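# Load a white part from the tote into the mould nest

## Task

Pick one white plastic part out of the blue tote and put it, narrow end pointing down and pressed fully home, into the empty nest of whichever mould on the rotary table sits closest to the arms. The tote must stay upright in its place with the remaining parts still inside. Finish by releasing, so that neither arm is in contact with any movable object.

## Robot and tools

Robot: two arms, left_arm and right_arm, each ending in a two-finger gripper. The fingers point along the gripper's own +z axis and close along its y axis. end_effector_position is the point between the finger pads, just under 1 cm behind the tips.

Frame: every reported pose and every offset uses the scene frame. Its origin is at table-top height, midway between the two arms' nominal bases. +z is up, +x reaches out over the table, and left_arm sits on the +y side. Arm names do not match image left/right. Real bases are offset from nominal (a BASES line gives the calibrated spot if present). Reported hand position and orientation may be off by a few cm, more at long reach.

Rows: every motion command is built from rows of 14 numbers, each in [-1, 1]. Numbers 1-7 belong to left_arm and 8-14 to right_arm. For each arm, in order: dx, dy, dz, rx, ry, rz, opening. dx..rz are an offset from that arm's Hand target at the start of the action or move, not an absolute pose. The scale is 1.0 = 0.6 m or 180 degrees; rx, ry, rz form a single rotation vector, and the arm rotates about its Hand target position. Opening is absolute: +1 fully open (about 87 mm gap), +0.5 about 69 mm, 0 about 43 mm, -0.5 about 18 mm, -1 closed. Always send both arms; six zeros holds an arm at its Hand target, and you must resend the opening you want for a gripper, since 0 means half open, not 'unchanged'. If the translation length exceeds 1.0 it may be shortened along its direction.

execute_actions(actions, cameras): actions is a list of actions; each action is a list of up to 15 rows, one per 1/30 s step, with the last row repeated to make 15 steps. All rows in one action are measured from that action's start pose, and each new action starts from the current Hand target, so repeating an offset moves further. An empty list just returns state and images. cameras picks which images come back (omitted/null/["all"] = all, [] = none).

move(target, speed, blend, opening_speed, blocking, cameras): straight-line path for each arm toward its offset (from the Hand target). target is one 14-number row or a list of up to 15 rows; every row in a list is counted from the same starting Hand targets. speed in m/s, 0.002-0.5, default 0.25 (rotation up to twice that in rad/s), one value or one per target. blend in metres rounds corners in a list. opening_speed (0.2 or more, per second on the -1..+1 scale) makes fingers open/close gradually. Paths do not avoid obstacles or the other arm; faster means more lag, overshoot and harder impacts. Don't route a gripper near its own base. Paths are capped at 10 s. The result adds a 'move:' line: done, off_target, moving, held or fault, plus limits (paced = pose clipped, held = steps withheld). Done does not mean contact is absent. blocking=false returns after about 0.5 s while the move continues.

wait(seconds 0-10): lets time pass holding commands. stop(): brakes a running move. zoom_image(camera, region [x0,y0,x1,y1], max 504x504 px) enlarges part of a camera's latest image. finished_scene(scene) ends the scene irreversibly; the goal must hold with no help from the robot.

Cameras: cam_head_left, cam_head_right, cam_high, cam_low, cam_left_wrist, cam_right_wrist, each 896x504; calibration data is given but may be a little off.

Results: end_effector_position (m) and end_effector_quat_wxyz in the scene frame; Hand target = last commanded pose after clipping, which the next offsets use. The controller clips each step to within 100 mm and 20 degrees of the measured pose, so one action may fall short. Grippers often settle short or sag and tilt from friction and weight; check after each move and correct with an explicit offset. grip_measured reads on the same -1..+1 scale (error up to about 0.043). To grip, command roughly 0.04 below the reading at first contact; less closes more gently. Joint velocities 'within noise' means the arm is still. Joint torques include gravity and wrap at ±28 N m for joints 1-3.

Avoid: dropping parts or releasing them while moving, letting anything fall off the table, tipping or dragging the tote, fast impacts, hard pushes, and any collision between the arms or their grippers (the clearance check doesn't catch gripper-to-gripper contact). An arm blocked by an object keeps pushing; command its target back past the gripper to relieve it. Long holds, stretched reach, or pushing into unreachable poses heat motors: MOTOR HOT at 75 °C, a fold-and-idle fault at 90 °C. Parts may occasionally get a brief tug or push from outside. Thinking time lets the simulation keep running.

Each tool is called after "Request:" as name([rows], argument=value, ...), one row to a line, values as JSON.

## Session

Request:
execute_actions(actions=[])

Scene clock: 0.00 s.
left_arm: end_effector_position=(+0.1813, +0.0587, +0.1706) grip_measured=+1.000 end_effector_quat_wxyz=(+0.381, +0.107, +0.910, +0.125) | right_arm: end_effector_position=(+0.4298, -0.5410, +0.2845) grip_measured=+0.985 end_effector_quat_wxyz=(+0.454, -0.058, +0.884, +0.100)
Joint positions: left_arm=[-1.371 1.684 1.377 -1.277 -0.824 -1.154 1] | right_arm=[-0.527 1.9 1.947 -0.845 -0.654 -0.408 0.993]
Joint velocities: within noise
Joint torques (N m): no reading
Motor temperatures (°C): left_arm=[30 35 38 29 27 29 29] | right_arm=[31 41 36 30 27 28 31]
Heat: left arm: 38 °C; right arm: 41 °C.
Hand target: left_arm +0.1818, +0.0576, +0.1733; +0.383, +0.105, +0.910, +0.121 | right_arm +0.4302, -0.5411, +0.2951; +0.464, -0.063, +0.878, +0.093
Tool commands: left_gripper/opening=+1.0 right_gripper/opening=+1.0

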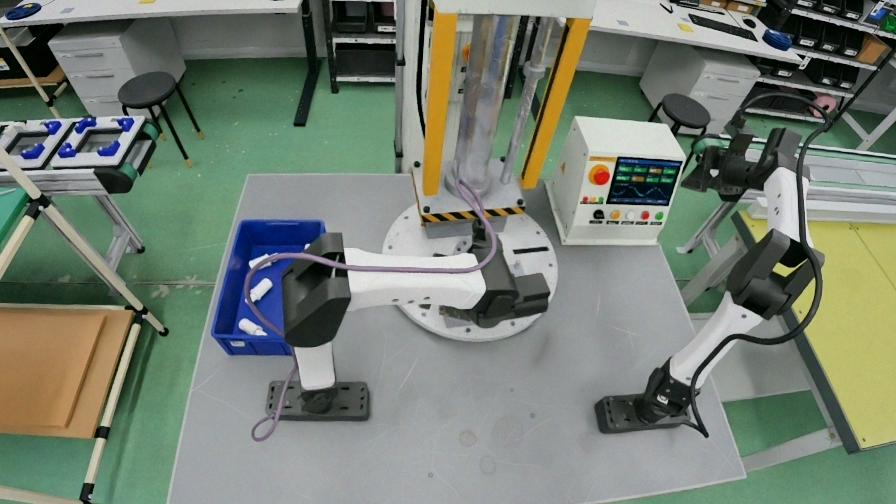

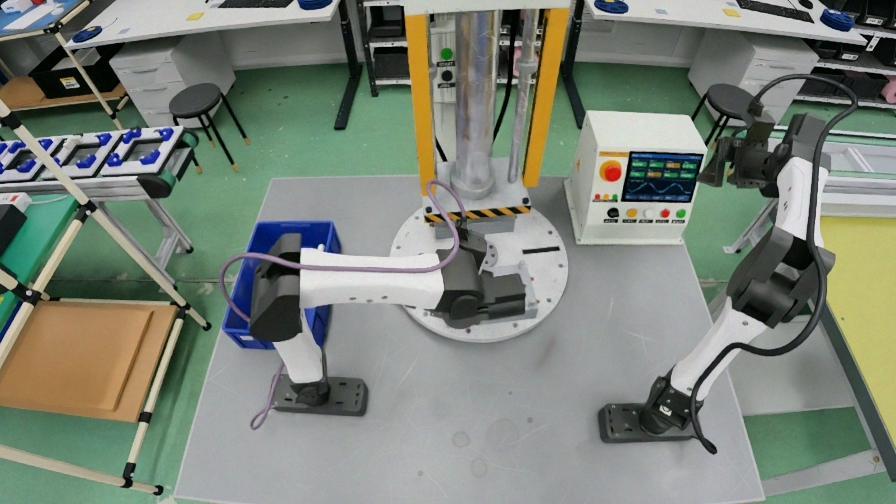

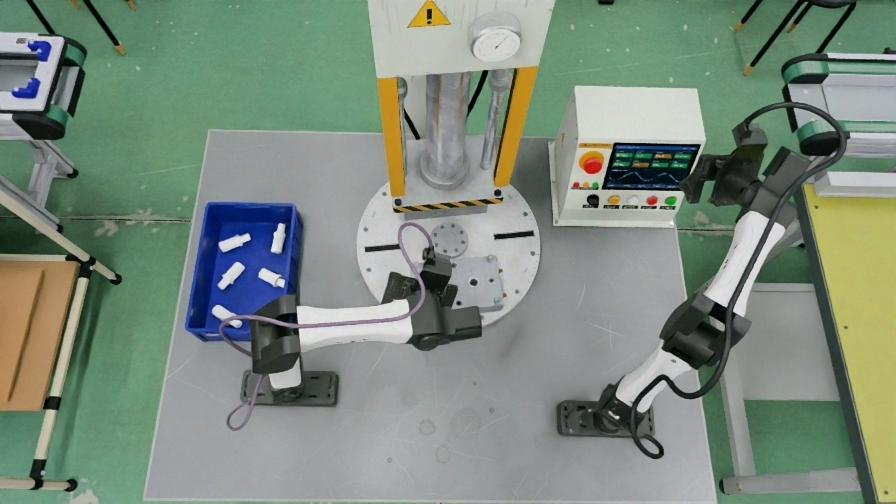

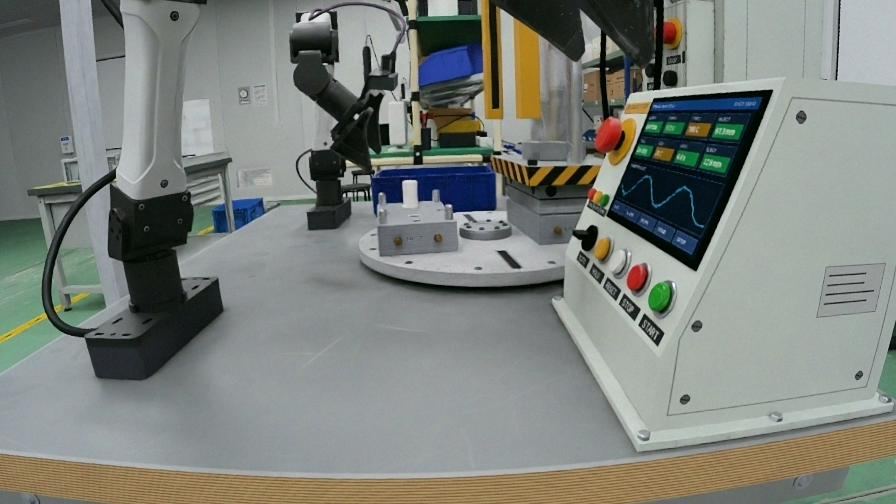

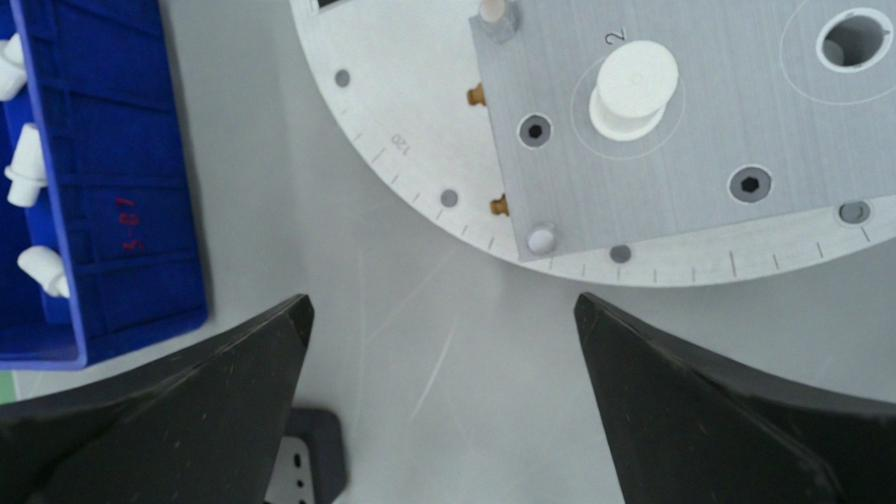

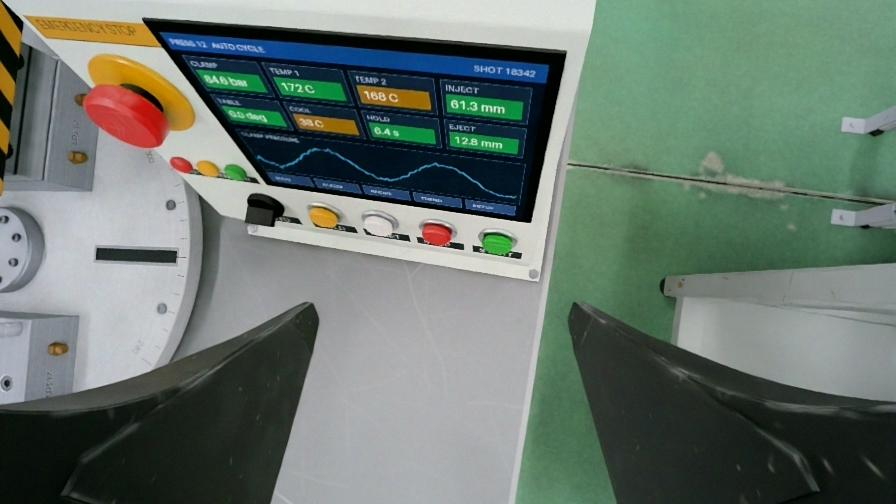

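Request:
move([
  [0,0,0.25,0,0,0,1,0,0,0,0,0,0,1],
  [0.114,0.604,0.28,-0.079,0.251,0.069,1,0,0,0,0,0,0,1],
], blend=0.05)

Scene clock: 26.93 s.
left_arm: end_effector_position=(+0.2482, +0.4208, +0.3367) grip_measured=+1.000 end_effector_quat_wxyz=(+0.220, -0.008, +0.970, +0.098) | right_arm: end_effector_position=(+0.4298, -0.5410, +0.2845) grip_measured=+0.985 end_effector_quat_wxyz=(+0.454, -0.058, +0.884, +0.100)
Joint positions: left_arm=[0.374 1.397 1.891 -1.579 -0.031 0.352 1] | right_arm=[-0.527 1.9 1.947 -0.845 -0.654 -0.408 0.993]
Joint velocities: within noise
Joint torques (N m): left_arm=[0.18 -3.03 8.17 1.11 0.13 0.05] | right_arm=[-0.34 -8.98 7.39 1.76 -0.23 0.01]
Motor temperatures (°C): left_arm=[30 37 40 29 27 29 29] | right_arm=[31 47 39 32 27 28 31]
Heat: left arm: 40 °C; right arm: 47 °C.
Hand target: left_arm +0.2502, +0.4199, +0.3412; +0.063, -0.003, +0.998, +0.028 | right_arm +0.4302, -0.5411, +0.2951; +0.464, -0.063, +0.878, +0.093
Off the commanded pose: left_arm 0.005 m, 28 deg; orientation clipped | right_arm 0.011 m, 2 deg.
joint sent to its limit (left arm) — joint 4 (wrist pitch), lower limit. The joint targets are off in orientation, not in position.
move: off_target (left_arm, right_arm); limits=paced
camera_calibration:
cam_left_wrist: T_world_to_cam=[[0.0615245, -0.982213, -0.177405, 0.454468], [-0.903341, -0.130389, 0.408625, 0.163251], [-0.424488, 0.135117, -0.895295, 0.48484], [0, 0, 0, 1]] pos_world=[0.325319, 0.40216, 0.447992]

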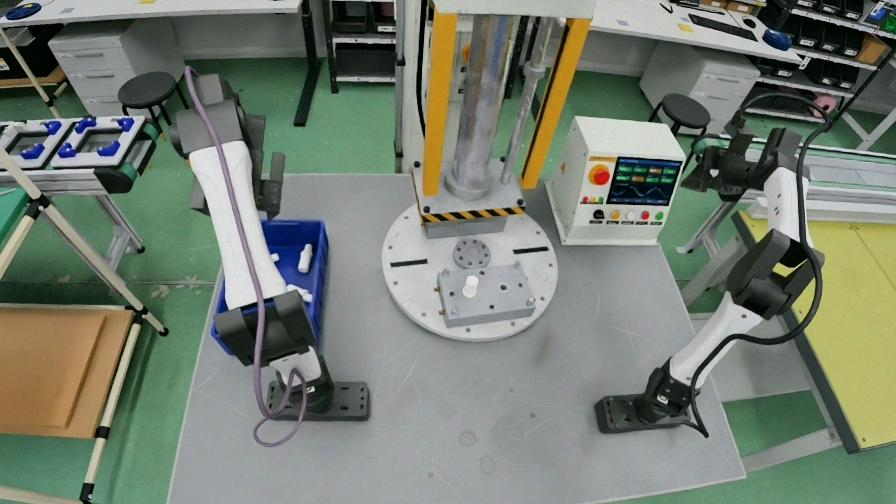

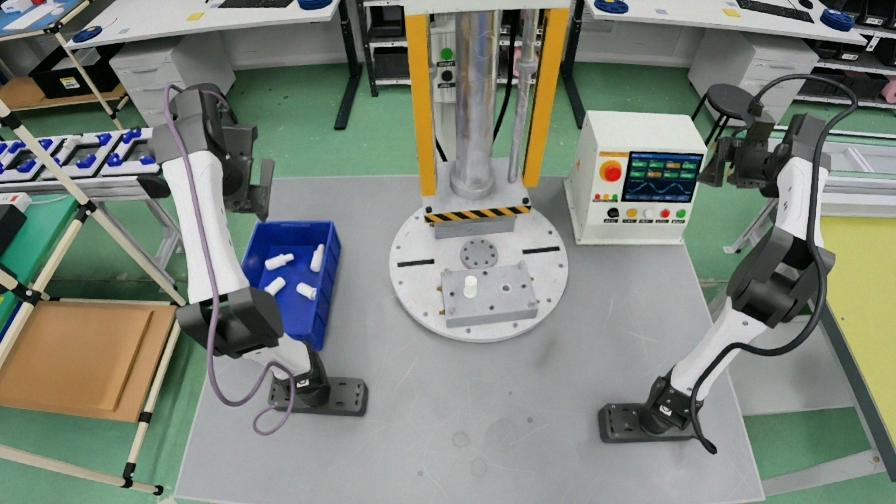

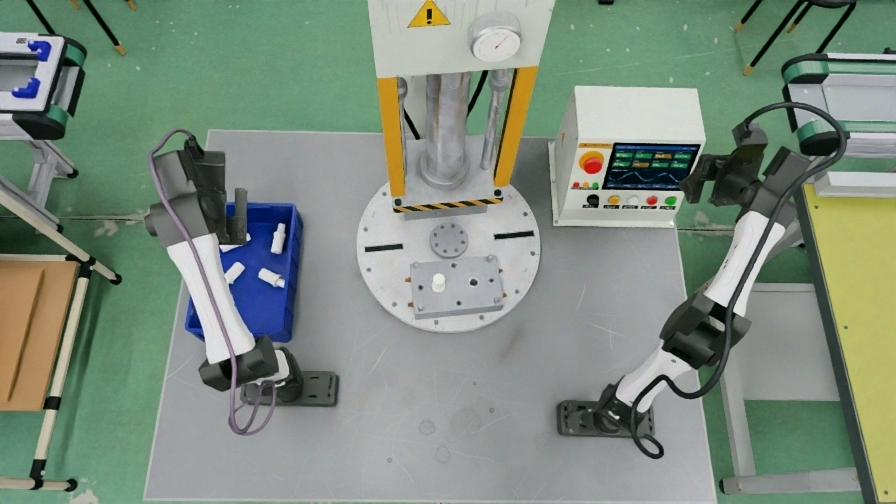

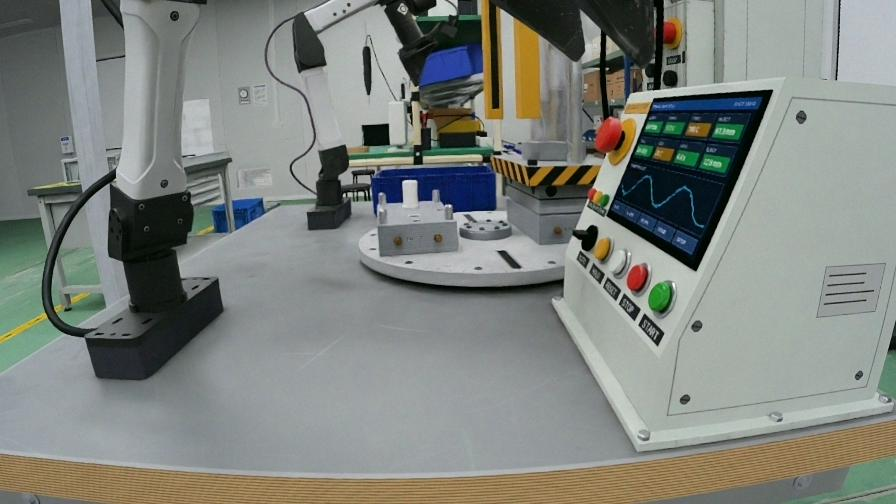

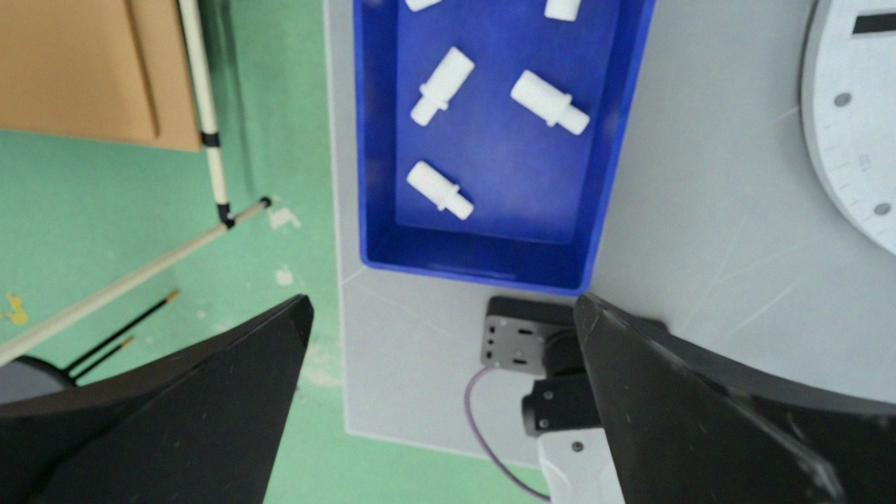

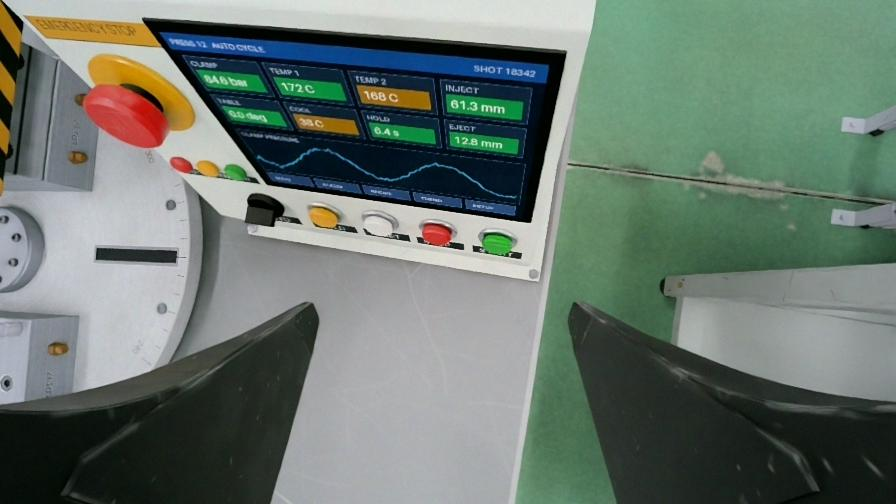

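Request:
zoom_image(camera="cam_low", region=[340, 140, 580, 290])

Request:
zoom_image(camera="cam_high", region=[350, 200, 550, 340])

Request:
zoom_image(camera="cam_left_wrist", region=[340, 0, 680, 300])

Request:
zoom_image(camera="cam_head_right", region=[220, 200, 380, 360])

Scaled by 2.100 from the camera's 896x504 image, which has a finer 1280x720 frame.

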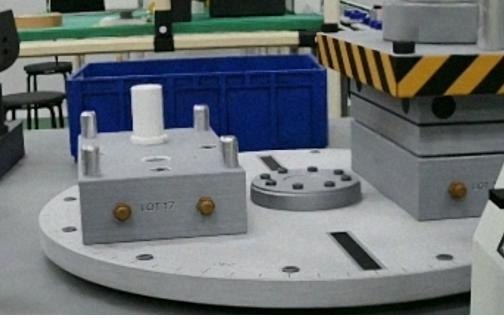

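Scaled by 2.520 from the camera's 896x504 image, which has a finer 1280x720 frame.

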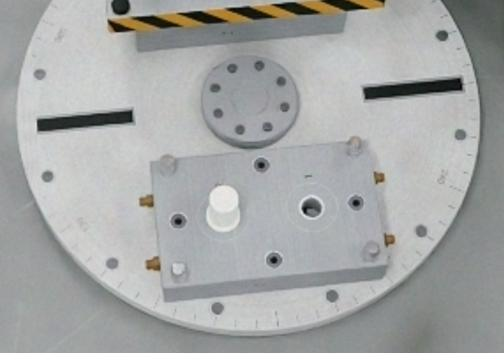

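Scaled by 1.482 from the camera's 896x504 image, which has a finer 1280x720 frame.

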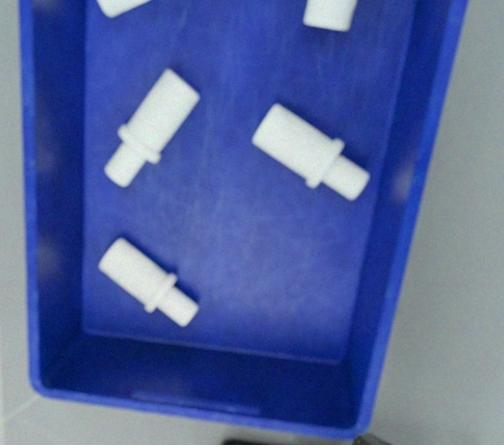

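Scaled by 3.150 from the camera's 896x504 image, which has a finer 1280x720 frame.

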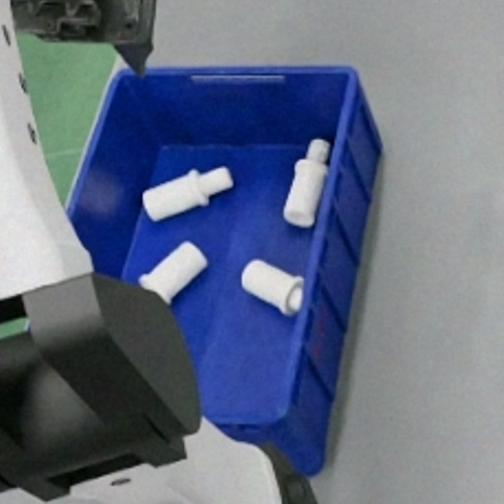

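Request:
move(target=[0.082,0.088,-0.235,-0.0054,0.0444,-0.191,0.5,0,0,0,0,0,0,1], cameras=["cam_left_wrist","cam_high","cam_head_left"])

Scene clock: 97.20 s.
left_arm: end_effector_position=(+0.2978, +0.4687, +0.2051) grip_measured=+0.500 end_effector_quat_wxyz=(+0.006, +0.290, +0.957, -0.001) | right_arm: end_effector_position=(+0.4298, -0.5410, +0.2845) grip_measured=+0.985 end_effector_quat_wxyz=(+0.454, -0.058, +0.884, +0.100)
Joint positions: left_arm=[0.418 1.81 1.78 -1.533 0.009 0.995 0.75] | right_arm=[-0.527 1.9 1.947 -0.845 -0.654 -0.408 0.993]
Joint velocities: within noise
Joint torques (N m): left_arm=[1.02 -6.27 6.58 0.41 0.1 0.07] | right_arm=[-0.38 -8.96 7.27 1.76 -0.23 -0.01]
Motor temperatures (°C): left_arm=[30 36 44 31 27 29 28] | right_arm=[31 53 43 33 27 28 31]
Heat: left arm: 44 °C; right arm: 53 °C.
Hand target: left_arm +0.2994, +0.4728, +0.2002; +0.000, +0.293, +0.956, +0.000 | right_arm +0.4302, -0.5411, +0.2951; +0.464, -0.063, +0.878, +0.093
Off the commanded pose: left_arm 0.007 m, 1 deg | right_arm 0.011 m, 2 deg.
move: off_target (right_arm)
camera_calibration:
cam_left_wrist: T_world_to_cam=[[-0.550046, -0.835111, 0.00625986, 0.550607], [-0.536627, 0.359173, 0.763562, -0.143393], [-0.639907, 0.416635, -0.645705, 0.262579], [0, 0, 0, 1]] pos_world=[0.393938, 0.401921, 0.275591]
Images, in order (width x height): cam_head_left 896x504, cam_high 896x504, cam_left_wrist 896x504.

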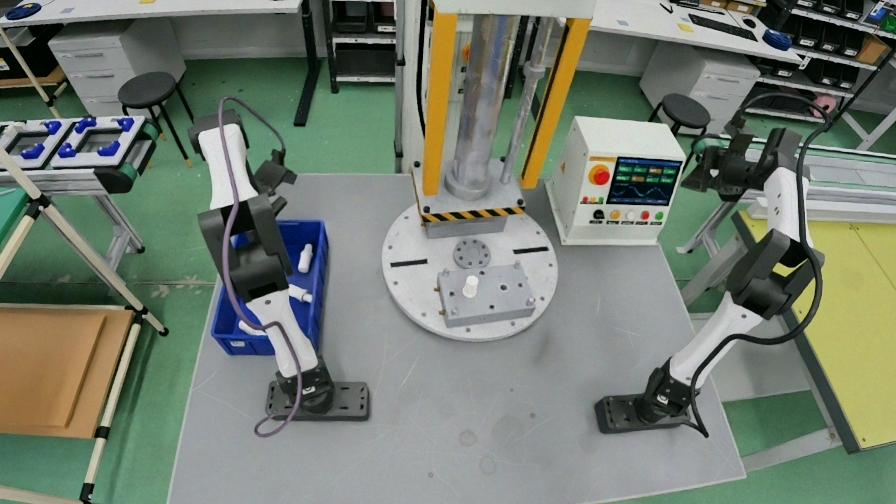

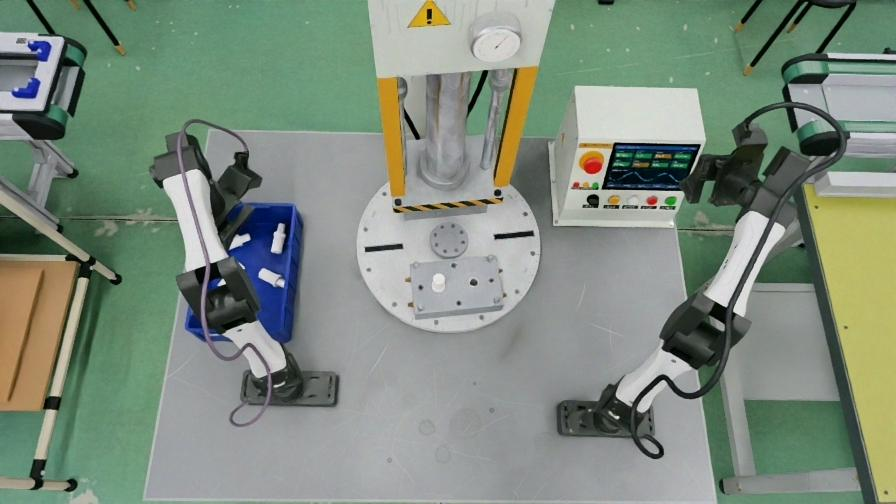

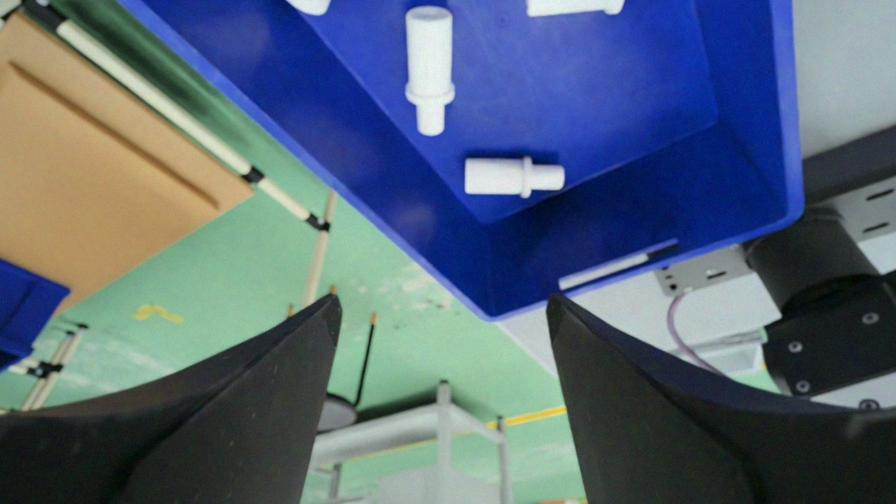

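Request:
move(target=[-0.002,0.004,-0.23,0,0,0,0.4,0,0,0,0,0,0,1], speed=0.15, cameras=["cam_left_wrist","cam_head_right"])

Scene clock: 109.70 s.
left_arm: end_effector_position=(+0.3006, +0.4717, +0.0693) grip_measured=+0.400 end_effector_quat_wxyz=(+0.008, +0.292, +0.956, +0.001) | right_arm: end_effector_position=(+0.4298, -0.5410, +0.2845) grip_measured=+0.985 end_effector_quat_wxyz=(+0.454, -0.058, +0.884, +0.100)
Joint positions: left_arm=[0.422 1.849 1.283 -0.992 0.008 1.003 0.7] | right_arm=[-0.527 1.9 1.947 -0.845 -0.654 -0.408 0.993]
Joint velocities: within noise
Joint torques (N m): left_arm=[1.33 -6.23 5.96 0.43 0.09 0.1] | right_arm=[-0.38 -8.94 7.45 1.77 -0.23 -0.02]
Motor temperatures (°C): left_arm=[30 37 43 30 27 29 28] | right_arm=[31 53 44 34 27 28 31]
Heat: left arm: 43 °C; right arm: 53 °C.
Hand target: left_arm +0.2982, +0.4751, +0.0622; +0.000, +0.293, +0.956, +0.000 | right_arm +0.4302, -0.5411, +0.2951; +0.464, -0.063, +0.878, +0.093
Off the commanded pose: left_arm 0.008 m, 1 deg | right_arm 0.011 m, 2 deg.
move: off_target (right_arm)
camera_calibration:
cam_left_wrist: T_world_to_cam=[[-0.553552, -0.832814, 0.000736344, 0.55585], [-0.538808, 0.358807, 0.762196, -0.0384275], [-0.635032, 0.421519, -0.647345, 0.171759], [0, 0, 0, 1]] pos_world=[0.39606, 0.404308, 0.140068]
Images, in order (width x height): cam_head_right 896x504, cam_left_wrist 896x504.

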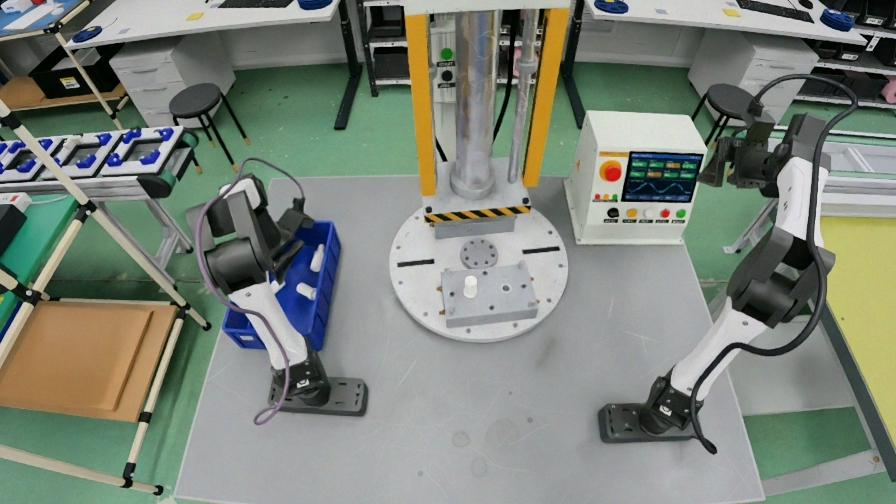

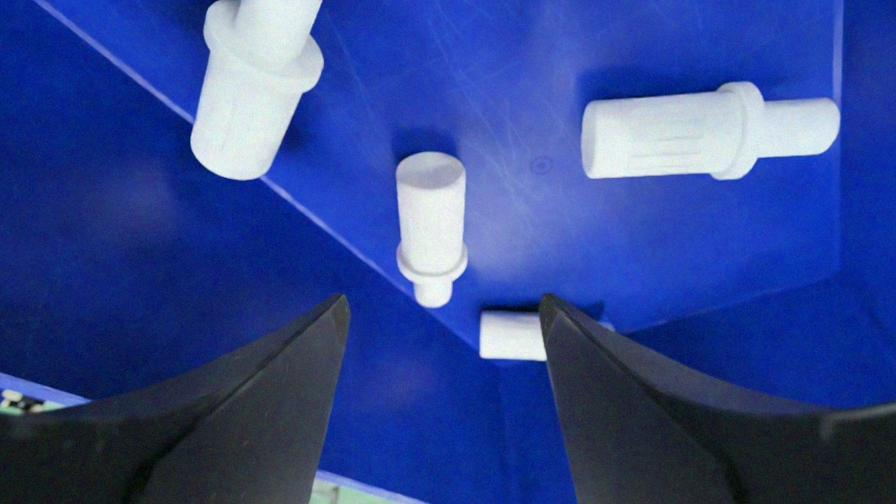

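Request:
move(target=[0.0,0.0,-0.074,0,0,0,0.4,0,0,0,0,0,0,1], speed=0.08, cameras=["cam_left_wrist","cam_head_right"])

Scene clock: 118.50 s.
left_arm: end_effector_position=(+0.3023, +0.4725, +0.0259) grip_measured=+0.400 end_effector_quat_wxyz=(+0.009, +0.292, +0.956, +0.003) | right_arm: end_effector_position=(+0.4298, -0.5410, +0.2845) grip_measured=+0.985 end_effector_quat_wxyz=(+0.454, -0.058, +0.884, +0.100)
Joint positions: left_arm=[0.422 1.917 1.188 -0.825 0.008 1.003 0.7] | right_arm=[-0.527 1.9 1.947 -0.845 -0.654 -0.408 0.993]
Joint velocities: within noise
Joint torques (N m): left_arm=[1.29 -6.28 5.46 0.42 0.1 0.11] | right_arm=[-0.25 -8.91 7.38 1.74 -0.23 0.02]
Motor temperatures (°C): left_arm=[30 38 42 30 27 29 28] | right_arm=[31 53 44 34 27 28 31]
Heat: left arm: 42 °C; right arm: 53 °C.
Hand target: left_arm +0.2983, +0.4752, +0.0179; +0.000, +0.293, +0.956, +0.000 | right_arm +0.4302, -0.5411, +0.2951; +0.464, -0.063, +0.878, +0.093
Off the commanded pose: left_arm 0.009 m, 1 deg | right_arm 0.011 m, 2 deg.
move: off_target (right_arm)
camera_calibration:
cam_left_wrist: T_world_to_cam=[[-0.553866, -0.832601, -0.00279323, 0.5576], [-0.541602, 0.357734, 0.760719, -0.00328836], [-0.632376, 0.422849, -0.649075, 0.143081], [0, 0, 0, 1]] pos_world=[0.397536, 0.404934, 0.0969291]
Images, in order (width x height): cam_head_right 896x504, cam_left_wrist 896x504.

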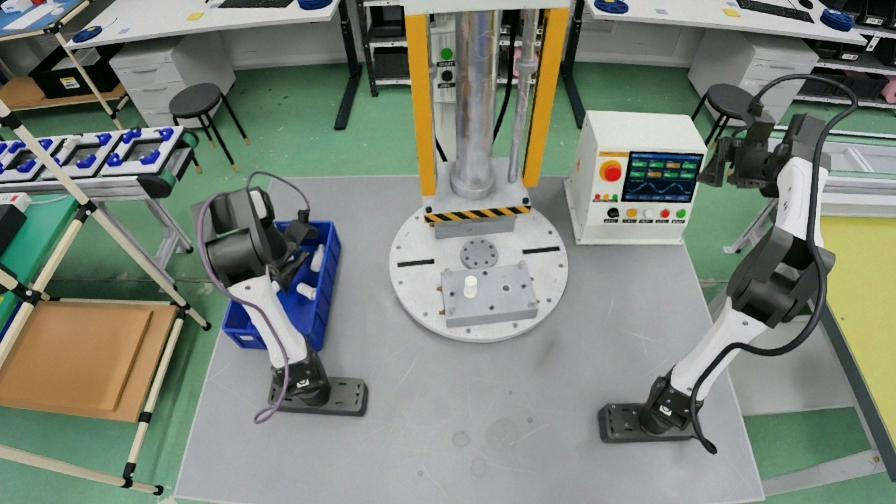

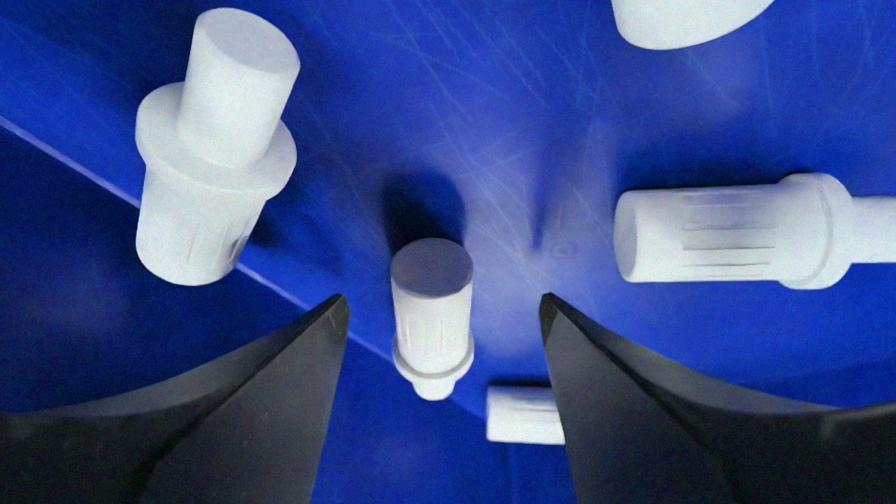

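Request:
move([
  [0.0,0.0,-0.012,0,0,0,0.4,0,0,0,0,0,0,1],
  [0.0,0.0,-0.012,0,0,0,-0.9,0,0,0,0,0,0,1],
], speed=0.05, opening_speed=0.7, cameras=["cam_left_wrist"])

Scene clock: 129.90 s.
left_arm: end_effector_position=(+0.3034, +0.4729, +0.0195) grip_measured=-0.344 end_effector_quat_wxyz=(+0.011, +0.293, +0.956, +0.004) | right_arm: end_effector_position=(+0.4298, -0.5410, +0.2845) grip_measured=+0.985 end_effector_quat_wxyz=(+0.454, -0.058, +0.884, +0.100)
Joint positions: left_arm=[0.422 1.929 1.177 -0.797 0.008 1.004 0.328] | right_arm=[-0.527 1.9 1.947 -0.845 -0.654 -0.408 0.993]
Joint velocities: within noise
Joint torques (N m): left_arm=[1.32 -6.19 5.27 0.45 0.1 0.1] | right_arm=[-0.4 -8.94 7.38 1.74 -0.22 -0.01]
Motor temperatures (°C): left_arm=[30 38 41 30 27 29 28] | right_arm=[31 54 44 34 27 28 31]
Heat: left arm: 41 °C; right arm: 54 °C.
Hand target: left_arm +0.2983, +0.4752, +0.0107; +0.000, +0.293, +0.956, +0.000 | right_arm +0.4302, -0.5411, +0.2951; +0.464, -0.063, +0.878, +0.093
Off the commanded pose: left_arm 0.010 m, 1 deg | right_arm 0.011 m, 2 deg.
move: off_target (right_arm)
camera_calibration:
cam_left_wrist: T_world_to_cam=[[-0.554168, -0.832383, -0.00600403, 0.558588], [-0.544125, 0.356779, 0.759366, 0.00322952], [-0.629942, 0.424083, -0.650636, 0.138086], [0, 0, 0, 1]] pos_world=[0.398295, 0.405247, 0.0907449]
Images, in order (width x height): cam_left_wrist 896x504.

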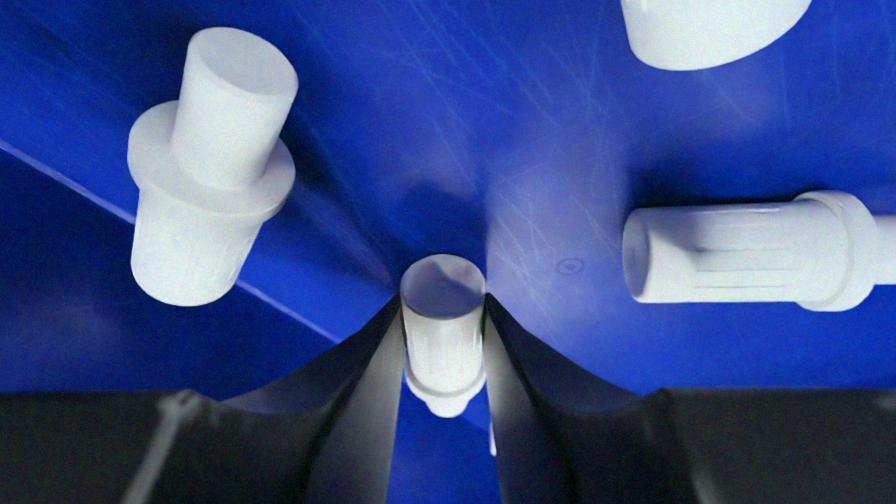

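Request:
move(target=[0.0,0.0,0.42,0,0,0,-0.9,0,0,0,0,0,0,1], speed=0.2, cameras=["cam_left_wrist","cam_head_right"])

Scene clock: 163.07 s.
left_arm: end_effector_position=(+0.3004, +0.4752, +0.2526) grip_measured=-0.344 end_effector_quat_wxyz=(+0.053, +0.291, +0.954, +0.053) | right_arm: end_effector_position=(+0.4298, -0.5410, +0.2845) grip_measured=+0.985 end_effector_quat_wxyz=(+0.454, -0.058, +0.884, +0.100)
Joint positions: left_arm=[0.422 1.744 1.895 -1.572 -0.011 1.004 0.328] | right_arm=[-0.527 1.9 1.947 -0.845 -0.654 -0.408 0.993]
Joint velocities: within noise
Joint torques (N m): left_arm=[0.4 -7.98 8.39 0.45 0.06 0.05] | right_arm=[-0.39 -9.05 7.34 1.72 -0.21 0]
Motor temperatures (°C): left_arm=[30 39 40 29 27 29 29] | right_arm=[31 55 45 34 27 28 31]
Heat: left arm: 40 °C; right arm: 55 °C.
Hand target: left_arm +0.2983, +0.4752, +0.2626; +0.000, +0.293, +0.956, +0.000 | right_arm +0.4302, -0.5411, +0.2951; +0.464, -0.063, +0.878, +0.093
Off the commanded pose: left_arm 0.010 m, 9 deg | right_arm 0.011 m, 2 deg.
joint sent to its limit (left arm) — joint 4 (wrist pitch), lower limit. The joint targets are off in orientation, not in position.
move: off_target (left_arm, right_arm)
camera_calibration:
cam_left_wrist: T_world_to_cam=[[-0.545737, -0.828857, -0.12316, 0.5856], [-0.626169, 0.305706, 0.717256, -0.116575], [-0.556852, 0.468552, -0.685839, 0.252725], [0, 0, 0, 1]] pos_world=[0.387318, 0.402601, 0.329066]
Images, in order (width x height): cam_head_right 896x504, cam_left_wrist 896x504.

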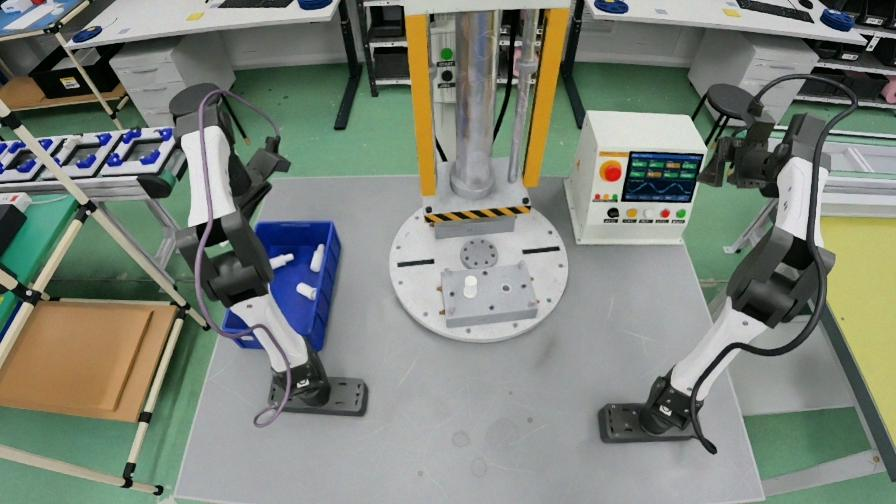

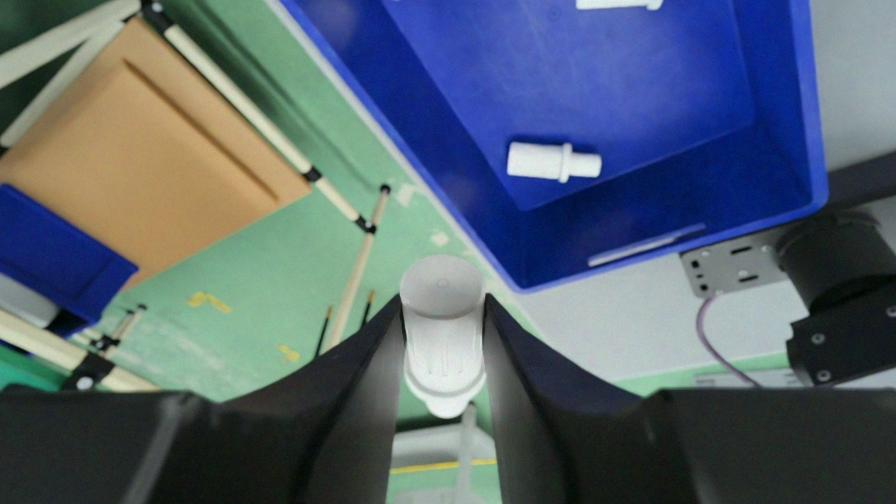

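Request:
move([
  [-0.03,-0.46,0.06,-0.12,-0.21,0.02,-0.9,0,0,0,0,0,0,1],
  [-0.1055,-0.917,-0.07,-0.247,-0.435,0.0396,-0.9,0,0,0,0,0,0,1],
], speed=0.25, blend=0.1)

Scene clock: 179.07 s.
left_arm: end_effector_position=(+0.2368, -0.0758, +0.2323) grip_measured=-0.344 end_effector_quat_wxyz=(+0.694, +0.140, +0.686, -0.168) | right_arm: end_effector_position=(+0.4298, -0.5410, +0.2845) grip_measured=+0.985 end_effector_quat_wxyz=(+0.454, -0.058, +0.884, +0.100)
Joint positions: left_arm=[-1.4 1.634 0.799 0.869 -0.972 -0.009 0.328] | right_arm=[-0.527 1.9 1.947 -0.845 -0.654 -0.408 0.993]
Joint velocities: within noise
Joint torques (N m): left_arm=[0.17 -5.04 6.6 1.44 0 0.08] | right_arm=[-0.35 -9.01 7.24 1.77 -0.24 0.01]
Motor temperatures (°C): left_arm=[30 40 41 30 27 29 29] | right_arm=[31 55 45 34 27 28 31]
Heat: left arm: 41 °C; right arm: 55 °C.
Hand target: left_arm +0.2350, -0.0751, +0.2206; +0.690, +0.153, +0.691, -0.153 | right_arm +0.4302, -0.5411, +0.2951; +0.464, -0.063, +0.878, +0.093
Off the commanded pose: left_arm 0.012 m, 2 deg | right_arm 0.011 m, 2 deg.
move: off_target (left_arm, right_arm)
camera_calibration:
cam_left_wrist: T_world_to_cam=[[-0.433325, -0.900221, 0.0427848, 0.021095], [-0.695728, 0.30396, -0.650823, 0.360692], [0.57288, -0.311785, -0.758023, 0.151615], [0, 0, 0, 1]] pos_world=[0.173228, -0.0433749, 0.348772]

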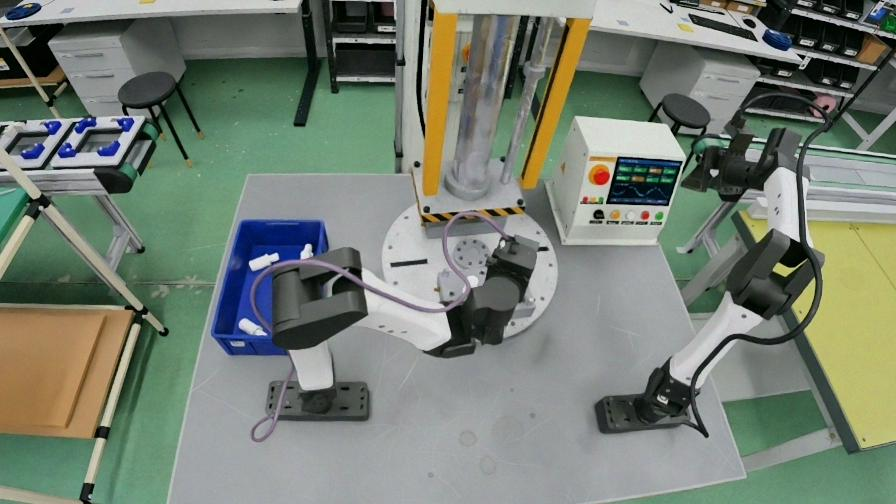

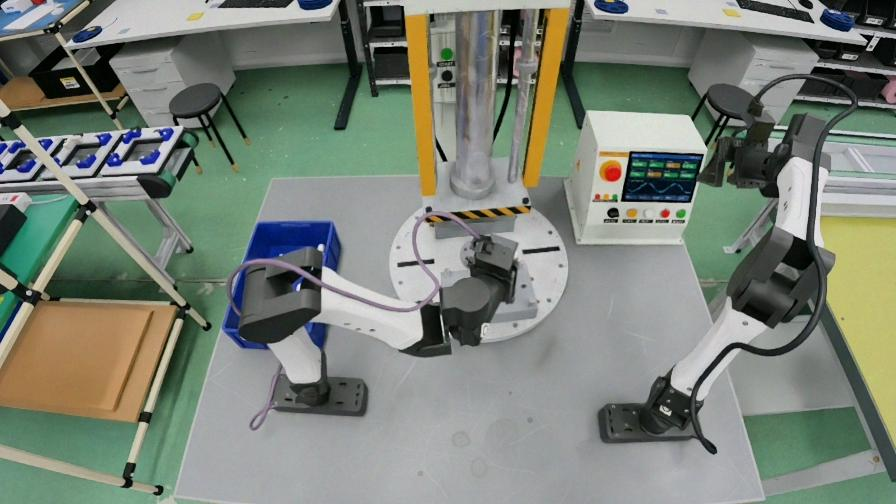

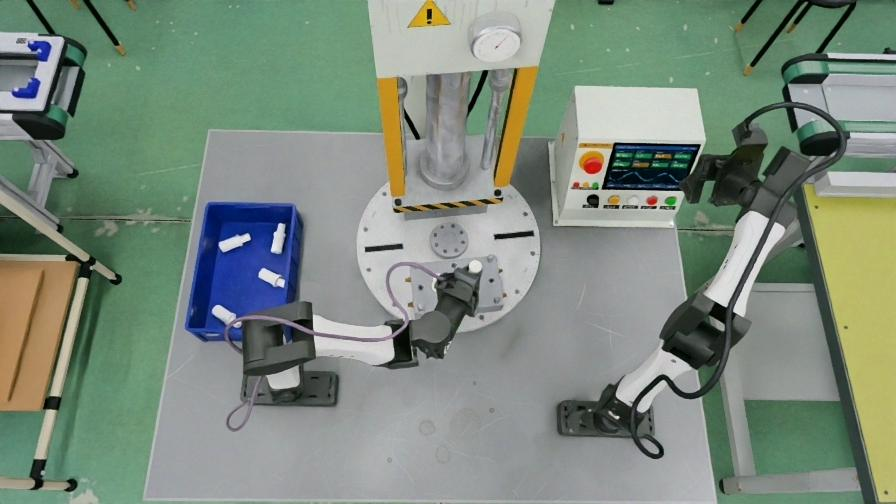

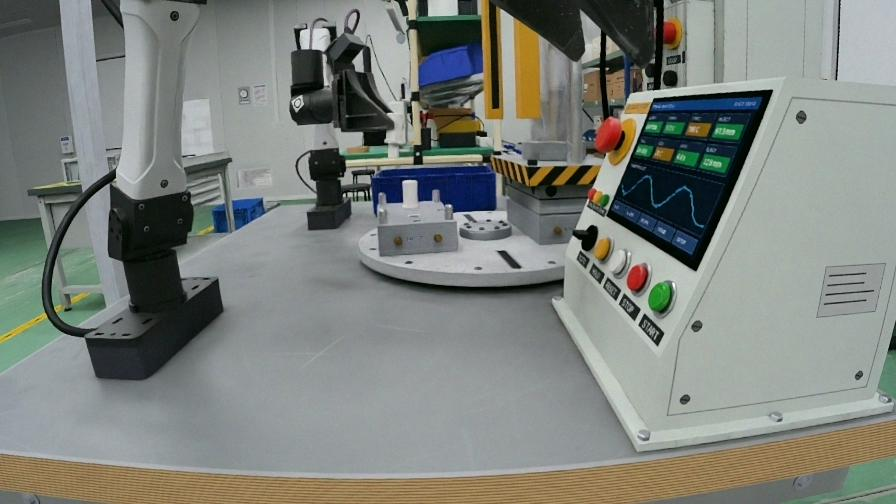

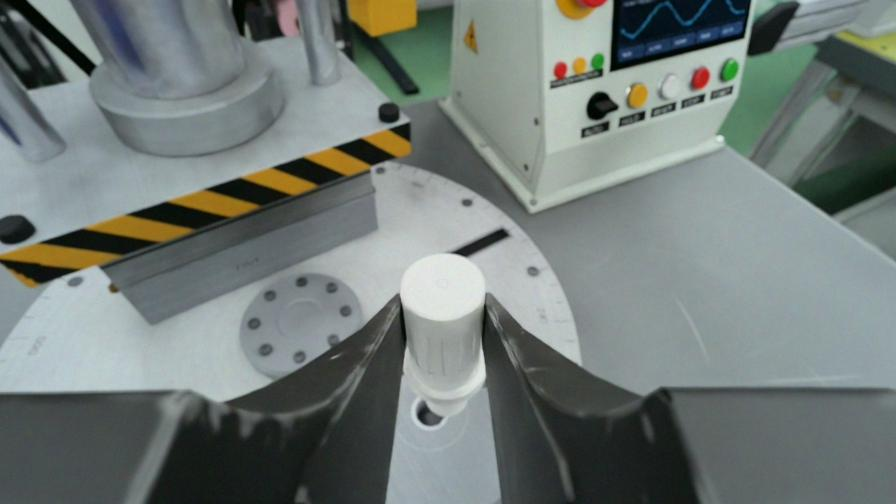

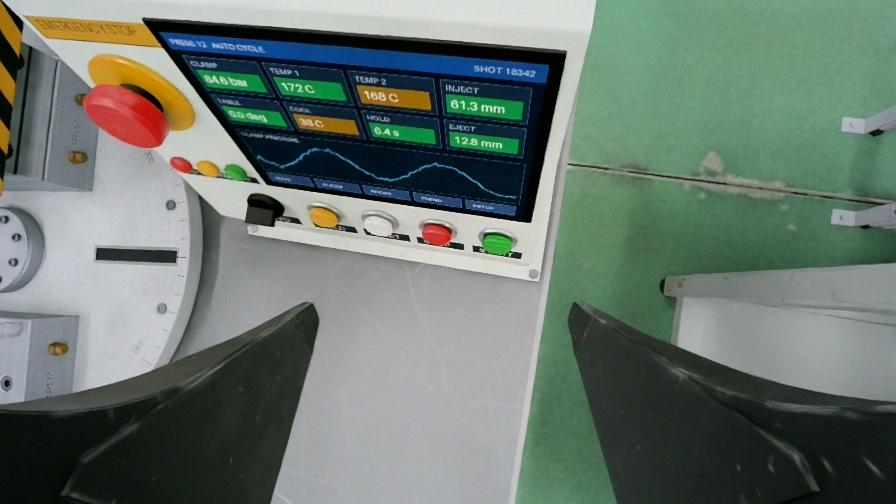

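Request:
zoom_image(camera="cam_left_wrist", region=[370, 240, 530, 500])

Request:
zoom_image(camera="cam_low", region=[280, 20, 520, 300])

Scaled by 1.938 from the camera's 896x504 image, which has a finer 1280x720 frame.

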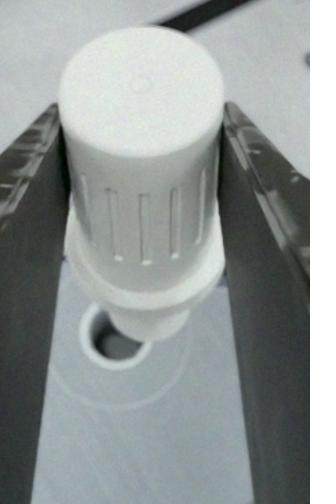

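Scaled by 1.800 from the camera's 896x504 image, which has a finer 1280x720 frame.

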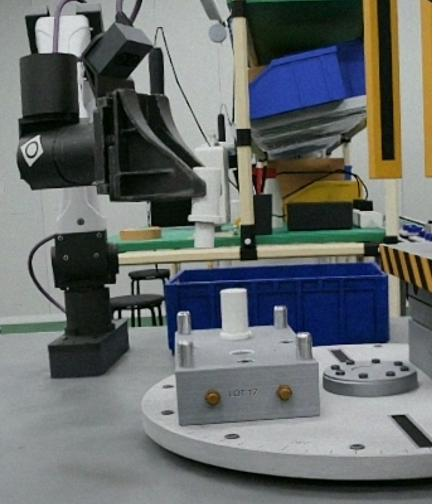

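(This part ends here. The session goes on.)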